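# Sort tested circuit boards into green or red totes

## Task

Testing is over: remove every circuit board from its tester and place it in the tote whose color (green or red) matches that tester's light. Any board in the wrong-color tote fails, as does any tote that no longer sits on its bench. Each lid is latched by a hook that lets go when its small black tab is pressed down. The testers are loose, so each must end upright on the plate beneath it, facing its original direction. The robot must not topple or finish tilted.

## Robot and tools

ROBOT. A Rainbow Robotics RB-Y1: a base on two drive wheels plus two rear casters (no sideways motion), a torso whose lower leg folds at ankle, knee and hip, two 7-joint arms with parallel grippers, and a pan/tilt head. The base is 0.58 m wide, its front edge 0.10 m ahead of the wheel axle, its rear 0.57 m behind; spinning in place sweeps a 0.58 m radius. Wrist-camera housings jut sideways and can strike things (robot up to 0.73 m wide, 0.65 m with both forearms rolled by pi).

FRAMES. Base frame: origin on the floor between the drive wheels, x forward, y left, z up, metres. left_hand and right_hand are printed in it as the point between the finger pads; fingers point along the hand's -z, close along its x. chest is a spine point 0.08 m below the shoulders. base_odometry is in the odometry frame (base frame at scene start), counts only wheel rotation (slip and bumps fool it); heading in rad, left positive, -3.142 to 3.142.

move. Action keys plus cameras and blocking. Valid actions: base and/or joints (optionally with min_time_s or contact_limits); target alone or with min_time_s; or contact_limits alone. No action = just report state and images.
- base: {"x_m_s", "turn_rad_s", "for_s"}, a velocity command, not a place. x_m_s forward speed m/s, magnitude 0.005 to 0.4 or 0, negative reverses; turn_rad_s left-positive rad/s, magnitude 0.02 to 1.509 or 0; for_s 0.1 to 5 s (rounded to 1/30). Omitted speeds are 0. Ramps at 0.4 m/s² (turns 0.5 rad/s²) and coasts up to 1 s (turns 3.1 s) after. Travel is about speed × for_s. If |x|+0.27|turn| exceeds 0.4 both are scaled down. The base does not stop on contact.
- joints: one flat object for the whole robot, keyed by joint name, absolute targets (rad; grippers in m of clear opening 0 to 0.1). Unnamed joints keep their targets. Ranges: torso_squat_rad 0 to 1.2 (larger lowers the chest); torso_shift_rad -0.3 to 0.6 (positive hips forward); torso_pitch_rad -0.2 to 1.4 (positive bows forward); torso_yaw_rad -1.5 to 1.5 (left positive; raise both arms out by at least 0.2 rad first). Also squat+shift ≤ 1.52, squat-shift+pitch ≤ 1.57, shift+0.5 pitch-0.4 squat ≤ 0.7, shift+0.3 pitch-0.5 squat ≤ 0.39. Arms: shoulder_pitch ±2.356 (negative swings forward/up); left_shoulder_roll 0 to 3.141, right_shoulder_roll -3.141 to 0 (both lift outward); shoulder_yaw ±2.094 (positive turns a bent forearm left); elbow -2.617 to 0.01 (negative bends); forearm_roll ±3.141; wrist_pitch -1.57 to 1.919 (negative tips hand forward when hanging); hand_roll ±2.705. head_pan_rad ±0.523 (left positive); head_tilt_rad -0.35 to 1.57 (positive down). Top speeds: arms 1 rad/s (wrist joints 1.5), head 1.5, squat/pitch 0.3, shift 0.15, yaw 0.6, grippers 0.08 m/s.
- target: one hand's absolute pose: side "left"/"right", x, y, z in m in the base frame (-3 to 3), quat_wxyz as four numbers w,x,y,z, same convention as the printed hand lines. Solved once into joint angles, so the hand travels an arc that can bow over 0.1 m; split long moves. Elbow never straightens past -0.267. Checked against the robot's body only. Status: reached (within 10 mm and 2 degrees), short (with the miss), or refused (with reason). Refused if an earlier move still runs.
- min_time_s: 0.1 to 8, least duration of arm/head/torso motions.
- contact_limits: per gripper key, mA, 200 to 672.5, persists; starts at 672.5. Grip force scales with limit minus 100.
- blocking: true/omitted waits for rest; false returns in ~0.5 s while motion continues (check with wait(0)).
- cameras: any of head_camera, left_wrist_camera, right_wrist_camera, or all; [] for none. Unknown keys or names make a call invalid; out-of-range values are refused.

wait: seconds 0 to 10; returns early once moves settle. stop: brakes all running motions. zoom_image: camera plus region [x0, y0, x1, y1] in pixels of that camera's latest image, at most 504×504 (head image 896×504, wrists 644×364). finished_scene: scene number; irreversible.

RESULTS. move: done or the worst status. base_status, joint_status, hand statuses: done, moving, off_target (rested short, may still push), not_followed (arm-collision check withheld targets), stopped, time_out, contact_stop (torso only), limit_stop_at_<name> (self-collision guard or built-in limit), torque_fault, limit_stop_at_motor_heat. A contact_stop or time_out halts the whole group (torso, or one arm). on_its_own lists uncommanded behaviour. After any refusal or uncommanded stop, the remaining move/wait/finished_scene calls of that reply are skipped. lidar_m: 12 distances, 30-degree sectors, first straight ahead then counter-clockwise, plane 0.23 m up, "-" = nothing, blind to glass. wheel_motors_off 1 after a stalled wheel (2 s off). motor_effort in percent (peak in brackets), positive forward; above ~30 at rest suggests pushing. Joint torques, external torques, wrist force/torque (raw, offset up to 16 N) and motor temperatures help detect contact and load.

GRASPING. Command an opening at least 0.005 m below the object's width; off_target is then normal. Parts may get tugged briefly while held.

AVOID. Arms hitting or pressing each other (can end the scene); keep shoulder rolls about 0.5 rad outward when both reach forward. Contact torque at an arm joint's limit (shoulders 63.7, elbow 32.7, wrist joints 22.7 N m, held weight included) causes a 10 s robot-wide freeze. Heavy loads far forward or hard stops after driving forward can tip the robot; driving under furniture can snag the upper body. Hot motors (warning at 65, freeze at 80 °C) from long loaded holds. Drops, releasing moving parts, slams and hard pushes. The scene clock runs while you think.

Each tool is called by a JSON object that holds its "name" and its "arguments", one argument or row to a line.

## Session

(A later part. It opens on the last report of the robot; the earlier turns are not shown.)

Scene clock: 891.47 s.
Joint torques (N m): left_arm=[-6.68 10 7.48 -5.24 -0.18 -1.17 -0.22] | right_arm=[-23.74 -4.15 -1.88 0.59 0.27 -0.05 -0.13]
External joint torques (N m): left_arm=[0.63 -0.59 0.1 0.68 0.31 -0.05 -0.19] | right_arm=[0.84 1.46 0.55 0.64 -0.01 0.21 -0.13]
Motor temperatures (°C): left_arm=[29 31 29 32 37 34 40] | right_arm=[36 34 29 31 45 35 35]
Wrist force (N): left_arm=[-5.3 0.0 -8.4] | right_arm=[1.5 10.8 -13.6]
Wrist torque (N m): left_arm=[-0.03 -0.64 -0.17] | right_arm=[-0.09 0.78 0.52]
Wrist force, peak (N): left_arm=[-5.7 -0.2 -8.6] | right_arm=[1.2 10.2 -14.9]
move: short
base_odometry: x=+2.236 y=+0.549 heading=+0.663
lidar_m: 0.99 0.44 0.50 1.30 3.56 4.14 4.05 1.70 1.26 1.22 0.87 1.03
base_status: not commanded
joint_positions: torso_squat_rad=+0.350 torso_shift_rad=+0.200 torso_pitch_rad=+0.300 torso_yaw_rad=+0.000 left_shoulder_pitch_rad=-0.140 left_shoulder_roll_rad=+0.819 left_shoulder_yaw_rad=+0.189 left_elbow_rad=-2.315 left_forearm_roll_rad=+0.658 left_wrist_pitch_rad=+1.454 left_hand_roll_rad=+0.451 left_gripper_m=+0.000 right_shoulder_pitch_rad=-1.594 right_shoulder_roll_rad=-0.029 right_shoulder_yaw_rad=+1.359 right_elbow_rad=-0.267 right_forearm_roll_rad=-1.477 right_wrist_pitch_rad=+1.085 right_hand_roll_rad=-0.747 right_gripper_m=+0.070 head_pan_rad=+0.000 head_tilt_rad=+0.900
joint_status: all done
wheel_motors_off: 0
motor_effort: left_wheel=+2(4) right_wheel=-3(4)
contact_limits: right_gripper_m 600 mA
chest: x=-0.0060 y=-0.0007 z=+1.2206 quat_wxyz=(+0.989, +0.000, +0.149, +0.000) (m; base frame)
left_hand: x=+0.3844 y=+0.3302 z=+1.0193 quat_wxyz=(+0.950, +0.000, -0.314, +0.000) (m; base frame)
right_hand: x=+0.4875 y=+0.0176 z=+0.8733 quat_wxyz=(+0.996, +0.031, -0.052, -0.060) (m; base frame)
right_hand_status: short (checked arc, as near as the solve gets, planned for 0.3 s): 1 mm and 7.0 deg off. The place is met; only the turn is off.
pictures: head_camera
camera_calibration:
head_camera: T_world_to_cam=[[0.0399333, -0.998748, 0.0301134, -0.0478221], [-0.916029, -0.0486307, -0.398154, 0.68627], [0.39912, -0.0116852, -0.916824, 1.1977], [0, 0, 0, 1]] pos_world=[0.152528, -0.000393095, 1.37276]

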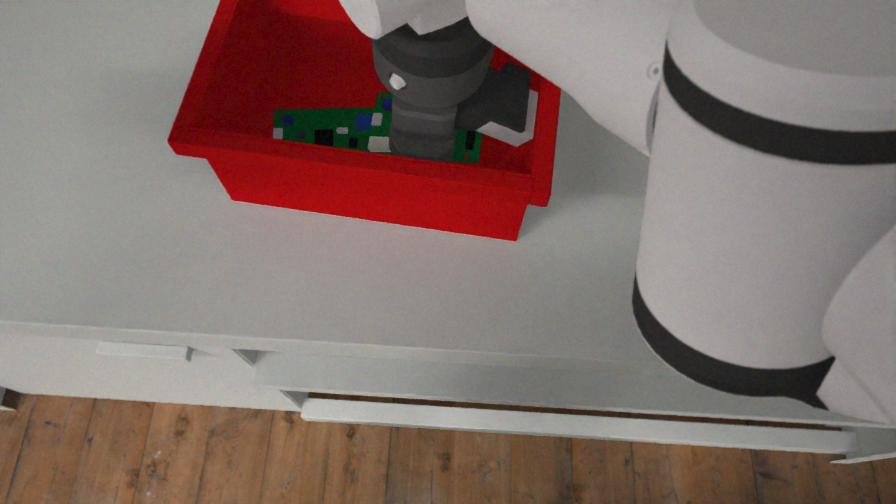

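{"name": "move", "arguments": {
  "target": {"side":"right","x":0.482,"y":0.011,"z":0.862,"quat_wxyz":[0.9982,0,0,-0.06]},
  "cameras": ["right_wrist_camera"]
}}

{"name": "move", "arguments": {
  "joints": {"right_gripper_m":0.088},
  "cameras": []
}}

{"name": "move", "arguments": {
  "target": {"side":"right","x":0.482,"y":0.013,"z":0.93,"quat_wxyz":[0.9982,0,0,-0.06]},
  "cameras": ["head_camera","right_wrist_camera"]
}}

{"name": "move", "arguments": {
  "target": {"side":"right","x":0.47,"y":0.02,"z":1.08,"quat_wxyz":[0.9982,0,0,-0.06]},
  "cameras": ["head_camera"]
}}

Scene clock: 899.57 s.
Joint torques (N m): left_arm=[-6.56 10.19 7.34 -5.22 -0.25 -1.05 -0.22] | right_arm=[-22.66 -5.23 -1.56 0.42 0.25 -0.15 0.01]
External joint torques (N m): left_arm=[0.76 -0.4 -0.03 0.71 0.25 0.08 -0.19] | right_arm=[1.74 0.16 0.84 0.48 -0.01 0.08 0]
Motor temperatures (°C): left_arm=[29 31 29 32 37 34 40] | right_arm=[36 34 29 31 45 35 35]
Wrist force (N): left_arm=[-5.5 0.0 -8.5] | right_arm=[1.6 10.4 -13.7]
Wrist torque (N m): left_arm=[-0.03 -0.66 -0.17] | right_arm=[-0.03 0.80 0.54]
Wrist force, peak (N): left_arm=[-5.6 -0.1 -8.7] | right_arm=[0.2 11.4 -15.5]
move: short
base_odometry: x=+2.236 y=+0.549 heading=+0.663
lidar_m: 0.99 0.45 0.51 1.30 3.56 4.15 4.06 1.71 1.26 1.21 0.87 1.03
base_status: not commanded
joint_positions: torso_squat_rad=+0.350 torso_shift_rad=+0.200 torso_pitch_rad=+0.300 torso_yaw_rad=+0.000 left_shoulder_pitch_rad=-0.140 left_shoulder_roll_rad=+0.819 left_shoulder_yaw_rad=+0.189 left_elbow_rad=-2.315 left_forearm_roll_rad=+0.658 left_wrist_pitch_rad=+1.454 left_hand_roll_rad=+0.451 left_gripper_m=+0.000 right_shoulder_pitch_rad=-1.571 right_shoulder_roll_rad=-0.031 right_shoulder_yaw_rad=+1.364 right_elbow_rad=-0.267 right_forearm_roll_rad=-1.474 right_wrist_pitch_rad=+1.083 right_hand_roll_rad=-0.740 right_gripper_m=+0.070 head_pan_rad=+0.000 head_tilt_rad=+0.900
joint_status: all done
wheel_motors_off: 0
motor_effort: left_wheel=+3(4) right_wheel=-3(4)
contact_limits: right_gripper_m 600 mA
chest: x=-0.0060 y=-0.0007 z=+1.2206 quat_wxyz=(+0.989, +0.000, +0.149, +0.000) (m; base frame)
left_hand: x=+0.3844 y=+0.3302 z=+1.0193 quat_wxyz=(+0.950, +0.000, -0.314, +0.000) (m; base frame)
right_hand: x=+0.4814 y=+0.0109 z=+0.8625 quat_wxyz=(+0.997, +0.026, -0.045, -0.060) (m; base frame)
right_hand_status: short (checked arc, as near as the solve gets, planned for 0.2 s): 1 mm and 5.9 deg off. The place is met; only the turn is off.
pictures: right_wrist_camera
camera_calibration:
right_wrist_camera: T_world_to_cam=[[-0.984577, 0.142497, -0.101506, 0.562464], [0.0745215, 0.8665, 0.493584, -0.437786], [0.158289, 0.478407, -0.863754, 0.735244], [0, 0, 0, 1]] pos_world=[0.470033, -0.0525542, 0.908247]

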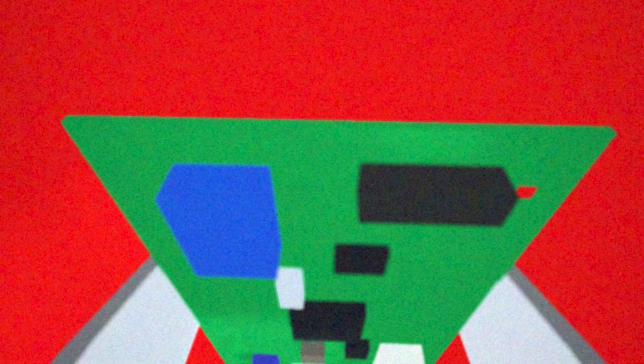

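Scene clock: 900.23 s.
Joint torques (N m): left_arm=[-6.69 9.86 7.26 -5.1 -0.29 -1.09 -0.16] | right_arm=[-22.67 -5.28 -1.53 0.41 0.21 -0.16 0.04]
External joint torques (N m): left_arm=[0.63 -0.73 -0.11 0.82 0.21 0.04 -0.13] | right_arm=[1.73 0.11 0.87 0.47 -0.06 0.07 0.03]
Motor temperatures (°C): left_arm=[29 31 29 32 37 34 40] | right_arm=[36 34 29 31 45 35 35]
Wrist force (N): left_arm=[-5.4 0.0 -8.1] | right_arm=[1.5 10.9 -13.2]
Wrist torque (N m): left_arm=[-0.02 -0.65 -0.16] | right_arm=[-0.10 0.77 0.51]
Wrist force, peak (N): left_arm=[-5.3 0.2 -8.9] | right_arm=[1.5 10.8 -13.8]
move: done
base_odometry: x=+2.236 y=+0.549 heading=+0.663
lidar_m: 0.99 0.44 0.50 1.30 3.56 4.15 4.05 1.70 1.26 1.22 0.87 1.01
base_status: not commanded
joint_positions: torso_squat_rad=+0.350 torso_shift_rad=+0.200 torso_pitch_rad=+0.300 torso_yaw_rad=+0.000 left_shoulder_pitch_rad=-0.140 left_shoulder_roll_rad=+0.819 left_shoulder_yaw_rad=+0.189 left_elbow_rad=-2.315 left_forearm_roll_rad=+0.658 left_wrist_pitch_rad=+1.454 left_hand_roll_rad=+0.451 left_gripper_m=+0.000 right_shoulder_pitch_rad=-1.571 right_shoulder_roll_rad=-0.031 right_shoulder_yaw_rad=+1.364 right_elbow_rad=-0.267 right_forearm_roll_rad=-1.474 right_wrist_pitch_rad=+1.083 right_hand_roll_rad=-0.740 right_gripper_m=+0.088 head_pan_rad=+0.000 head_tilt_rad=+0.900
joint_status: all done
wheel_motors_off: 0
motor_effort: left_wheel=+1(3) right_wheel=-3(3)
contact_limits: right_gripper_m 600 mA
chest: x=-0.0060 y=-0.0007 z=+1.2206 quat_wxyz=(+0.989, +0.000, +0.149, +0.000) (m; base frame)
left_hand: x=+0.3844 y=+0.3302 z=+1.0193 quat_wxyz=(+0.950, +0.000, -0.314, +0.000) (m; base frame)
right_hand: x=+0.4814 y=+0.0109 z=+0.8625 quat_wxyz=(+0.997, +0.026, -0.045, -0.060) (m; base frame)
pictures: none
No camera images: "cameras" was empty.

Scene clock: 901.00 s.
Joint torques (N m): left_arm=[-6.78 10.16 7.32 -5.21 -0.21 -1.06 -0.15] | right_arm=[-22.21 -6.72 -3.19 0.29 -0.15 -0.41 0.09]
External joint torques (N m): left_arm=[0.54 -0.43 -0.05 0.72 0.28 0.06 -0.11] | right_arm=[3.1 0.32 -0.71 0.24 -0.4 -0.38 0.09]
Motor temperatures (°C): left_arm=[29 31 29 32 37 34 40] | right_arm=[36 34 29 31 45 35 35]
Wrist force (N): left_arm=[-5.0 -0.1 -8.6] | right_arm=[1.8 11.1 -13.1]
Wrist torque (N m): left_arm=[-0.02 -0.61 -0.16] | right_arm=[-0.11 0.81 0.53]
Wrist force, peak (N): left_arm=[-5.3 0.3 -8.8] | right_arm=[1.4 10.7 -14.4]
move: done
base_odometry: x=+2.236 y=+0.549 heading=+0.663
lidar_m: 0.99 0.44 0.50 1.31 3.56 4.15 4.05 1.70 1.26 1.21 0.87 1.03
base_status: not commanded
joint_positions: torso_squat_rad=+0.350 torso_shift_rad=+0.200 torso_pitch_rad=+0.300 torso_yaw_rad=+0.000 left_shoulder_pitch_rad=-0.140 left_shoulder_roll_rad=+0.819 left_shoulder_yaw_rad=+0.189 left_elbow_rad=-2.315 left_forearm_roll_rad=+0.658 left_wrist_pitch_rad=+1.454 left_hand_roll_rad=+0.451 left_gripper_m=+0.000 right_shoulder_pitch_rad=-1.712 right_shoulder_roll_rad=-0.057 right_shoulder_yaw_rad=+1.322 right_elbow_rad=-0.267 right_forearm_roll_rad=-1.527 right_wrist_pitch_rad=+1.307 right_hand_roll_rad=-0.730 right_gripper_m=+0.088 head_pan_rad=+0.000 head_tilt_rad=+0.900
joint_status: all done
wheel_motors_off: 0
motor_effort: left_wheel=+3(4) right_wheel=-3(4)
contact_limits: right_gripper_m 600 mA
chest: x=-0.0060 y=-0.0007 z=+1.2206 quat_wxyz=(+0.989, +0.000, +0.149, +0.000) (m; base frame)
left_hand: x=+0.3843 y=+0.3302 z=+1.0194 quat_wxyz=(+0.950, +0.000, -0.314, +0.000) (m; base frame)
right_hand: x=+0.4823 y=+0.0133 z=+0.9301 quat_wxyz=(+0.998, +0.003, -0.005, -0.060) (m; base frame)
right_hand_status: reached (checked arc, planned for 0.4 s): 0 mm and 0.6 deg off.
pictures: head_camera, right_wrist_camera
camera_calibration:
head_camera: T_world_to_cam=[[0.0399267, -0.998748, 0.0301409, -0.0478405], [-0.915996, -0.0486366, -0.398228, 0.686329], [0.399195, -0.011709, -0.916791, 1.19768], [0, 0, 0, 1]] pos_world=[0.152476, -0.000376211, 1.37278]
right_wrist_camera: T_world_to_cam=[[-0.989887, 0.139531, -0.0256047, 0.501811], [0.113301, 0.88623, 0.449176, -0.450953], [0.0853656, 0.441732, -0.893076, 0.855274], [0, 0, 0, 1]] pos_world=[0.474819, -0.048172, 0.979231]

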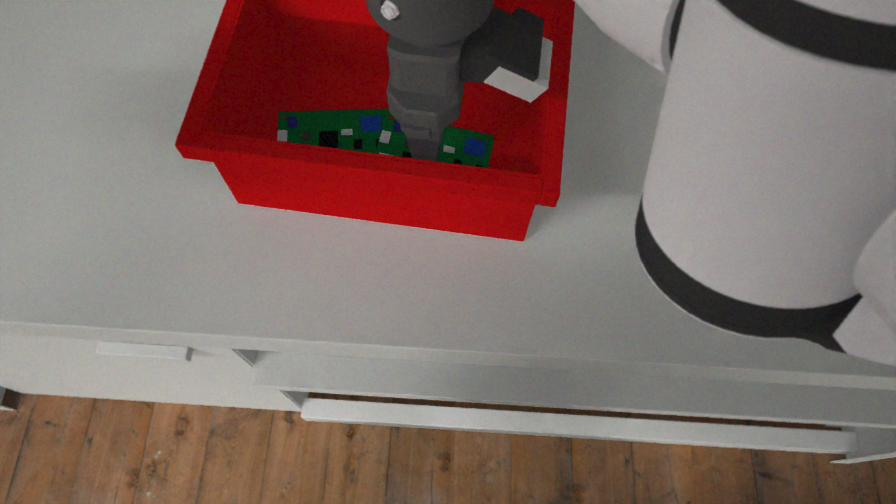

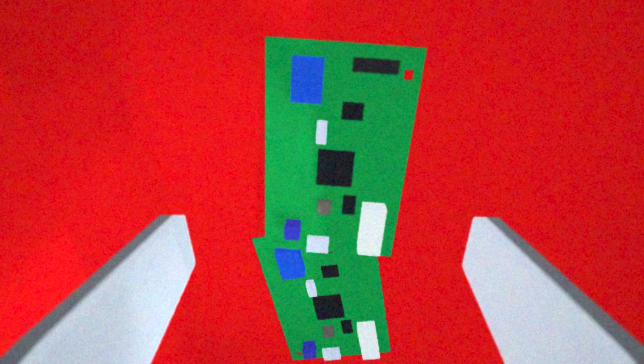

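Scene clock: 902.37 s.
Joint torques (N m): left_arm=[-6.9 9.92 7.26 -5.23 -0.27 -1.02 -0.2] | right_arm=[-22.7 -7.63 -6.93 0.05 -0.13 -0.21 0.26]
External joint torques (N m): left_arm=[0.42 -0.67 -0.11 0.7 0.22 0.1 -0.17] | right_arm=[3.08 1.45 0.1 -0.12 -0.36 -0.22 0.26]
Motor temperatures (°C): left_arm=[29 31 29 32 37 34 40] | right_arm=[36 34 29 31 45 35 35]
Wrist force (N): left_arm=[-5.1 0.1 -8.7] | right_arm=[2.2 10.7 -13.4]
Wrist torque (N m): left_arm=[-0.04 -0.60 -0.17] | right_arm=[-0.06 0.86 0.51]
Wrist force, peak (N): left_arm=[-5.4 -0.1 -8.7] | right_arm=[1.8 11.3 -14.4]
move: done
base_odometry: x=+2.236 y=+0.549 heading=+0.663
lidar_m: 0.99 0.44 0.50 1.31 3.56 4.15 4.05 1.70 1.26 1.22 0.87 1.03
base_status: not commanded
joint_positions: torso_squat_rad=+0.350 torso_shift_rad=+0.200 torso_pitch_rad=+0.300 torso_yaw_rad=+0.000 left_shoulder_pitch_rad=-0.140 left_shoulder_roll_rad=+0.819 left_shoulder_yaw_rad=+0.189 left_elbow_rad=-2.315 left_forearm_roll_rad=+0.658 left_wrist_pitch_rad=+1.454 left_hand_roll_rad=+0.451 left_gripper_m=+0.000 right_shoulder_pitch_rad=-1.917 right_shoulder_roll_rad=-0.359 right_shoulder_yaw_rad=+1.241 right_elbow_rad=-0.794 right_forearm_roll_rad=-1.599 right_wrist_pitch_rad=+1.600 right_hand_roll_rad=-1.020 right_gripper_m=+0.088 head_pan_rad=+0.000 head_tilt_rad=+0.900
joint_status: all done
wheel_motors_off: 0
motor_effort: left_wheel=+3(5) right_wheel=-1(3)
contact_limits: right_gripper_m 600 mA
chest: x=-0.0060 y=-0.0008 z=+1.2206 quat_wxyz=(+0.989, +0.000, +0.149, +0.000) (m; base frame)
left_hand: x=+0.3843 y=+0.3302 z=+1.0194 quat_wxyz=(+0.950, +0.000, -0.314, +0.000) (m; base frame)
right_hand: x=+0.4695 y=+0.0199 z=+1.0804 quat_wxyz=(+0.998, -0.002, +0.005, -0.060) (m; base frame)
right_hand_status: reached (checked arc, planned for 0.9 s): 1 mm and 0.6 deg off.
pictures: head_camera
camera_calibration:
head_camera: T_world_to_cam=[[0.0399119, -0.998749, 0.0301182, -0.0478294], [-0.91599, -0.0486141, -0.398244, 0.686342], [0.39921, -0.0116933, -0.916785, 1.19768], [0, 0, 0, 1]] pos_world=[0.152466, -0.000398835, 1.37279]

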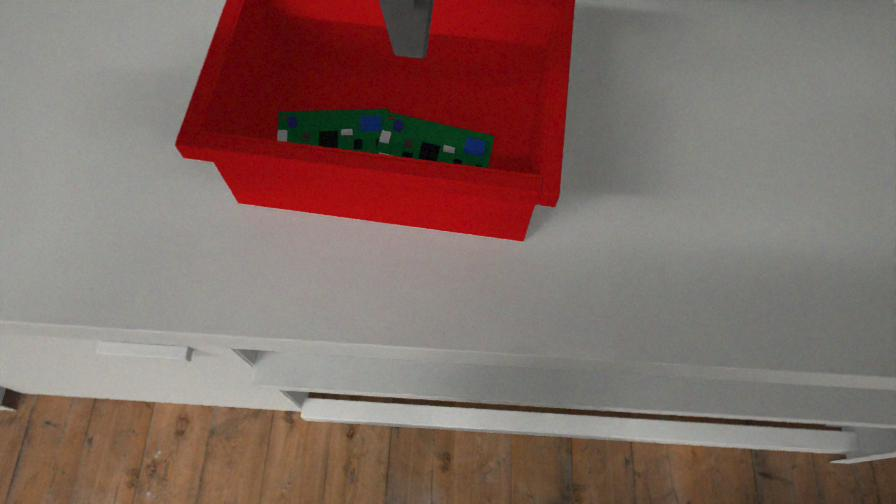

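Both boards in the tote, hand clear.

{"name": "finished_scene", "arguments": {
  "scene": 2
}}

The scene is finished: the task was done.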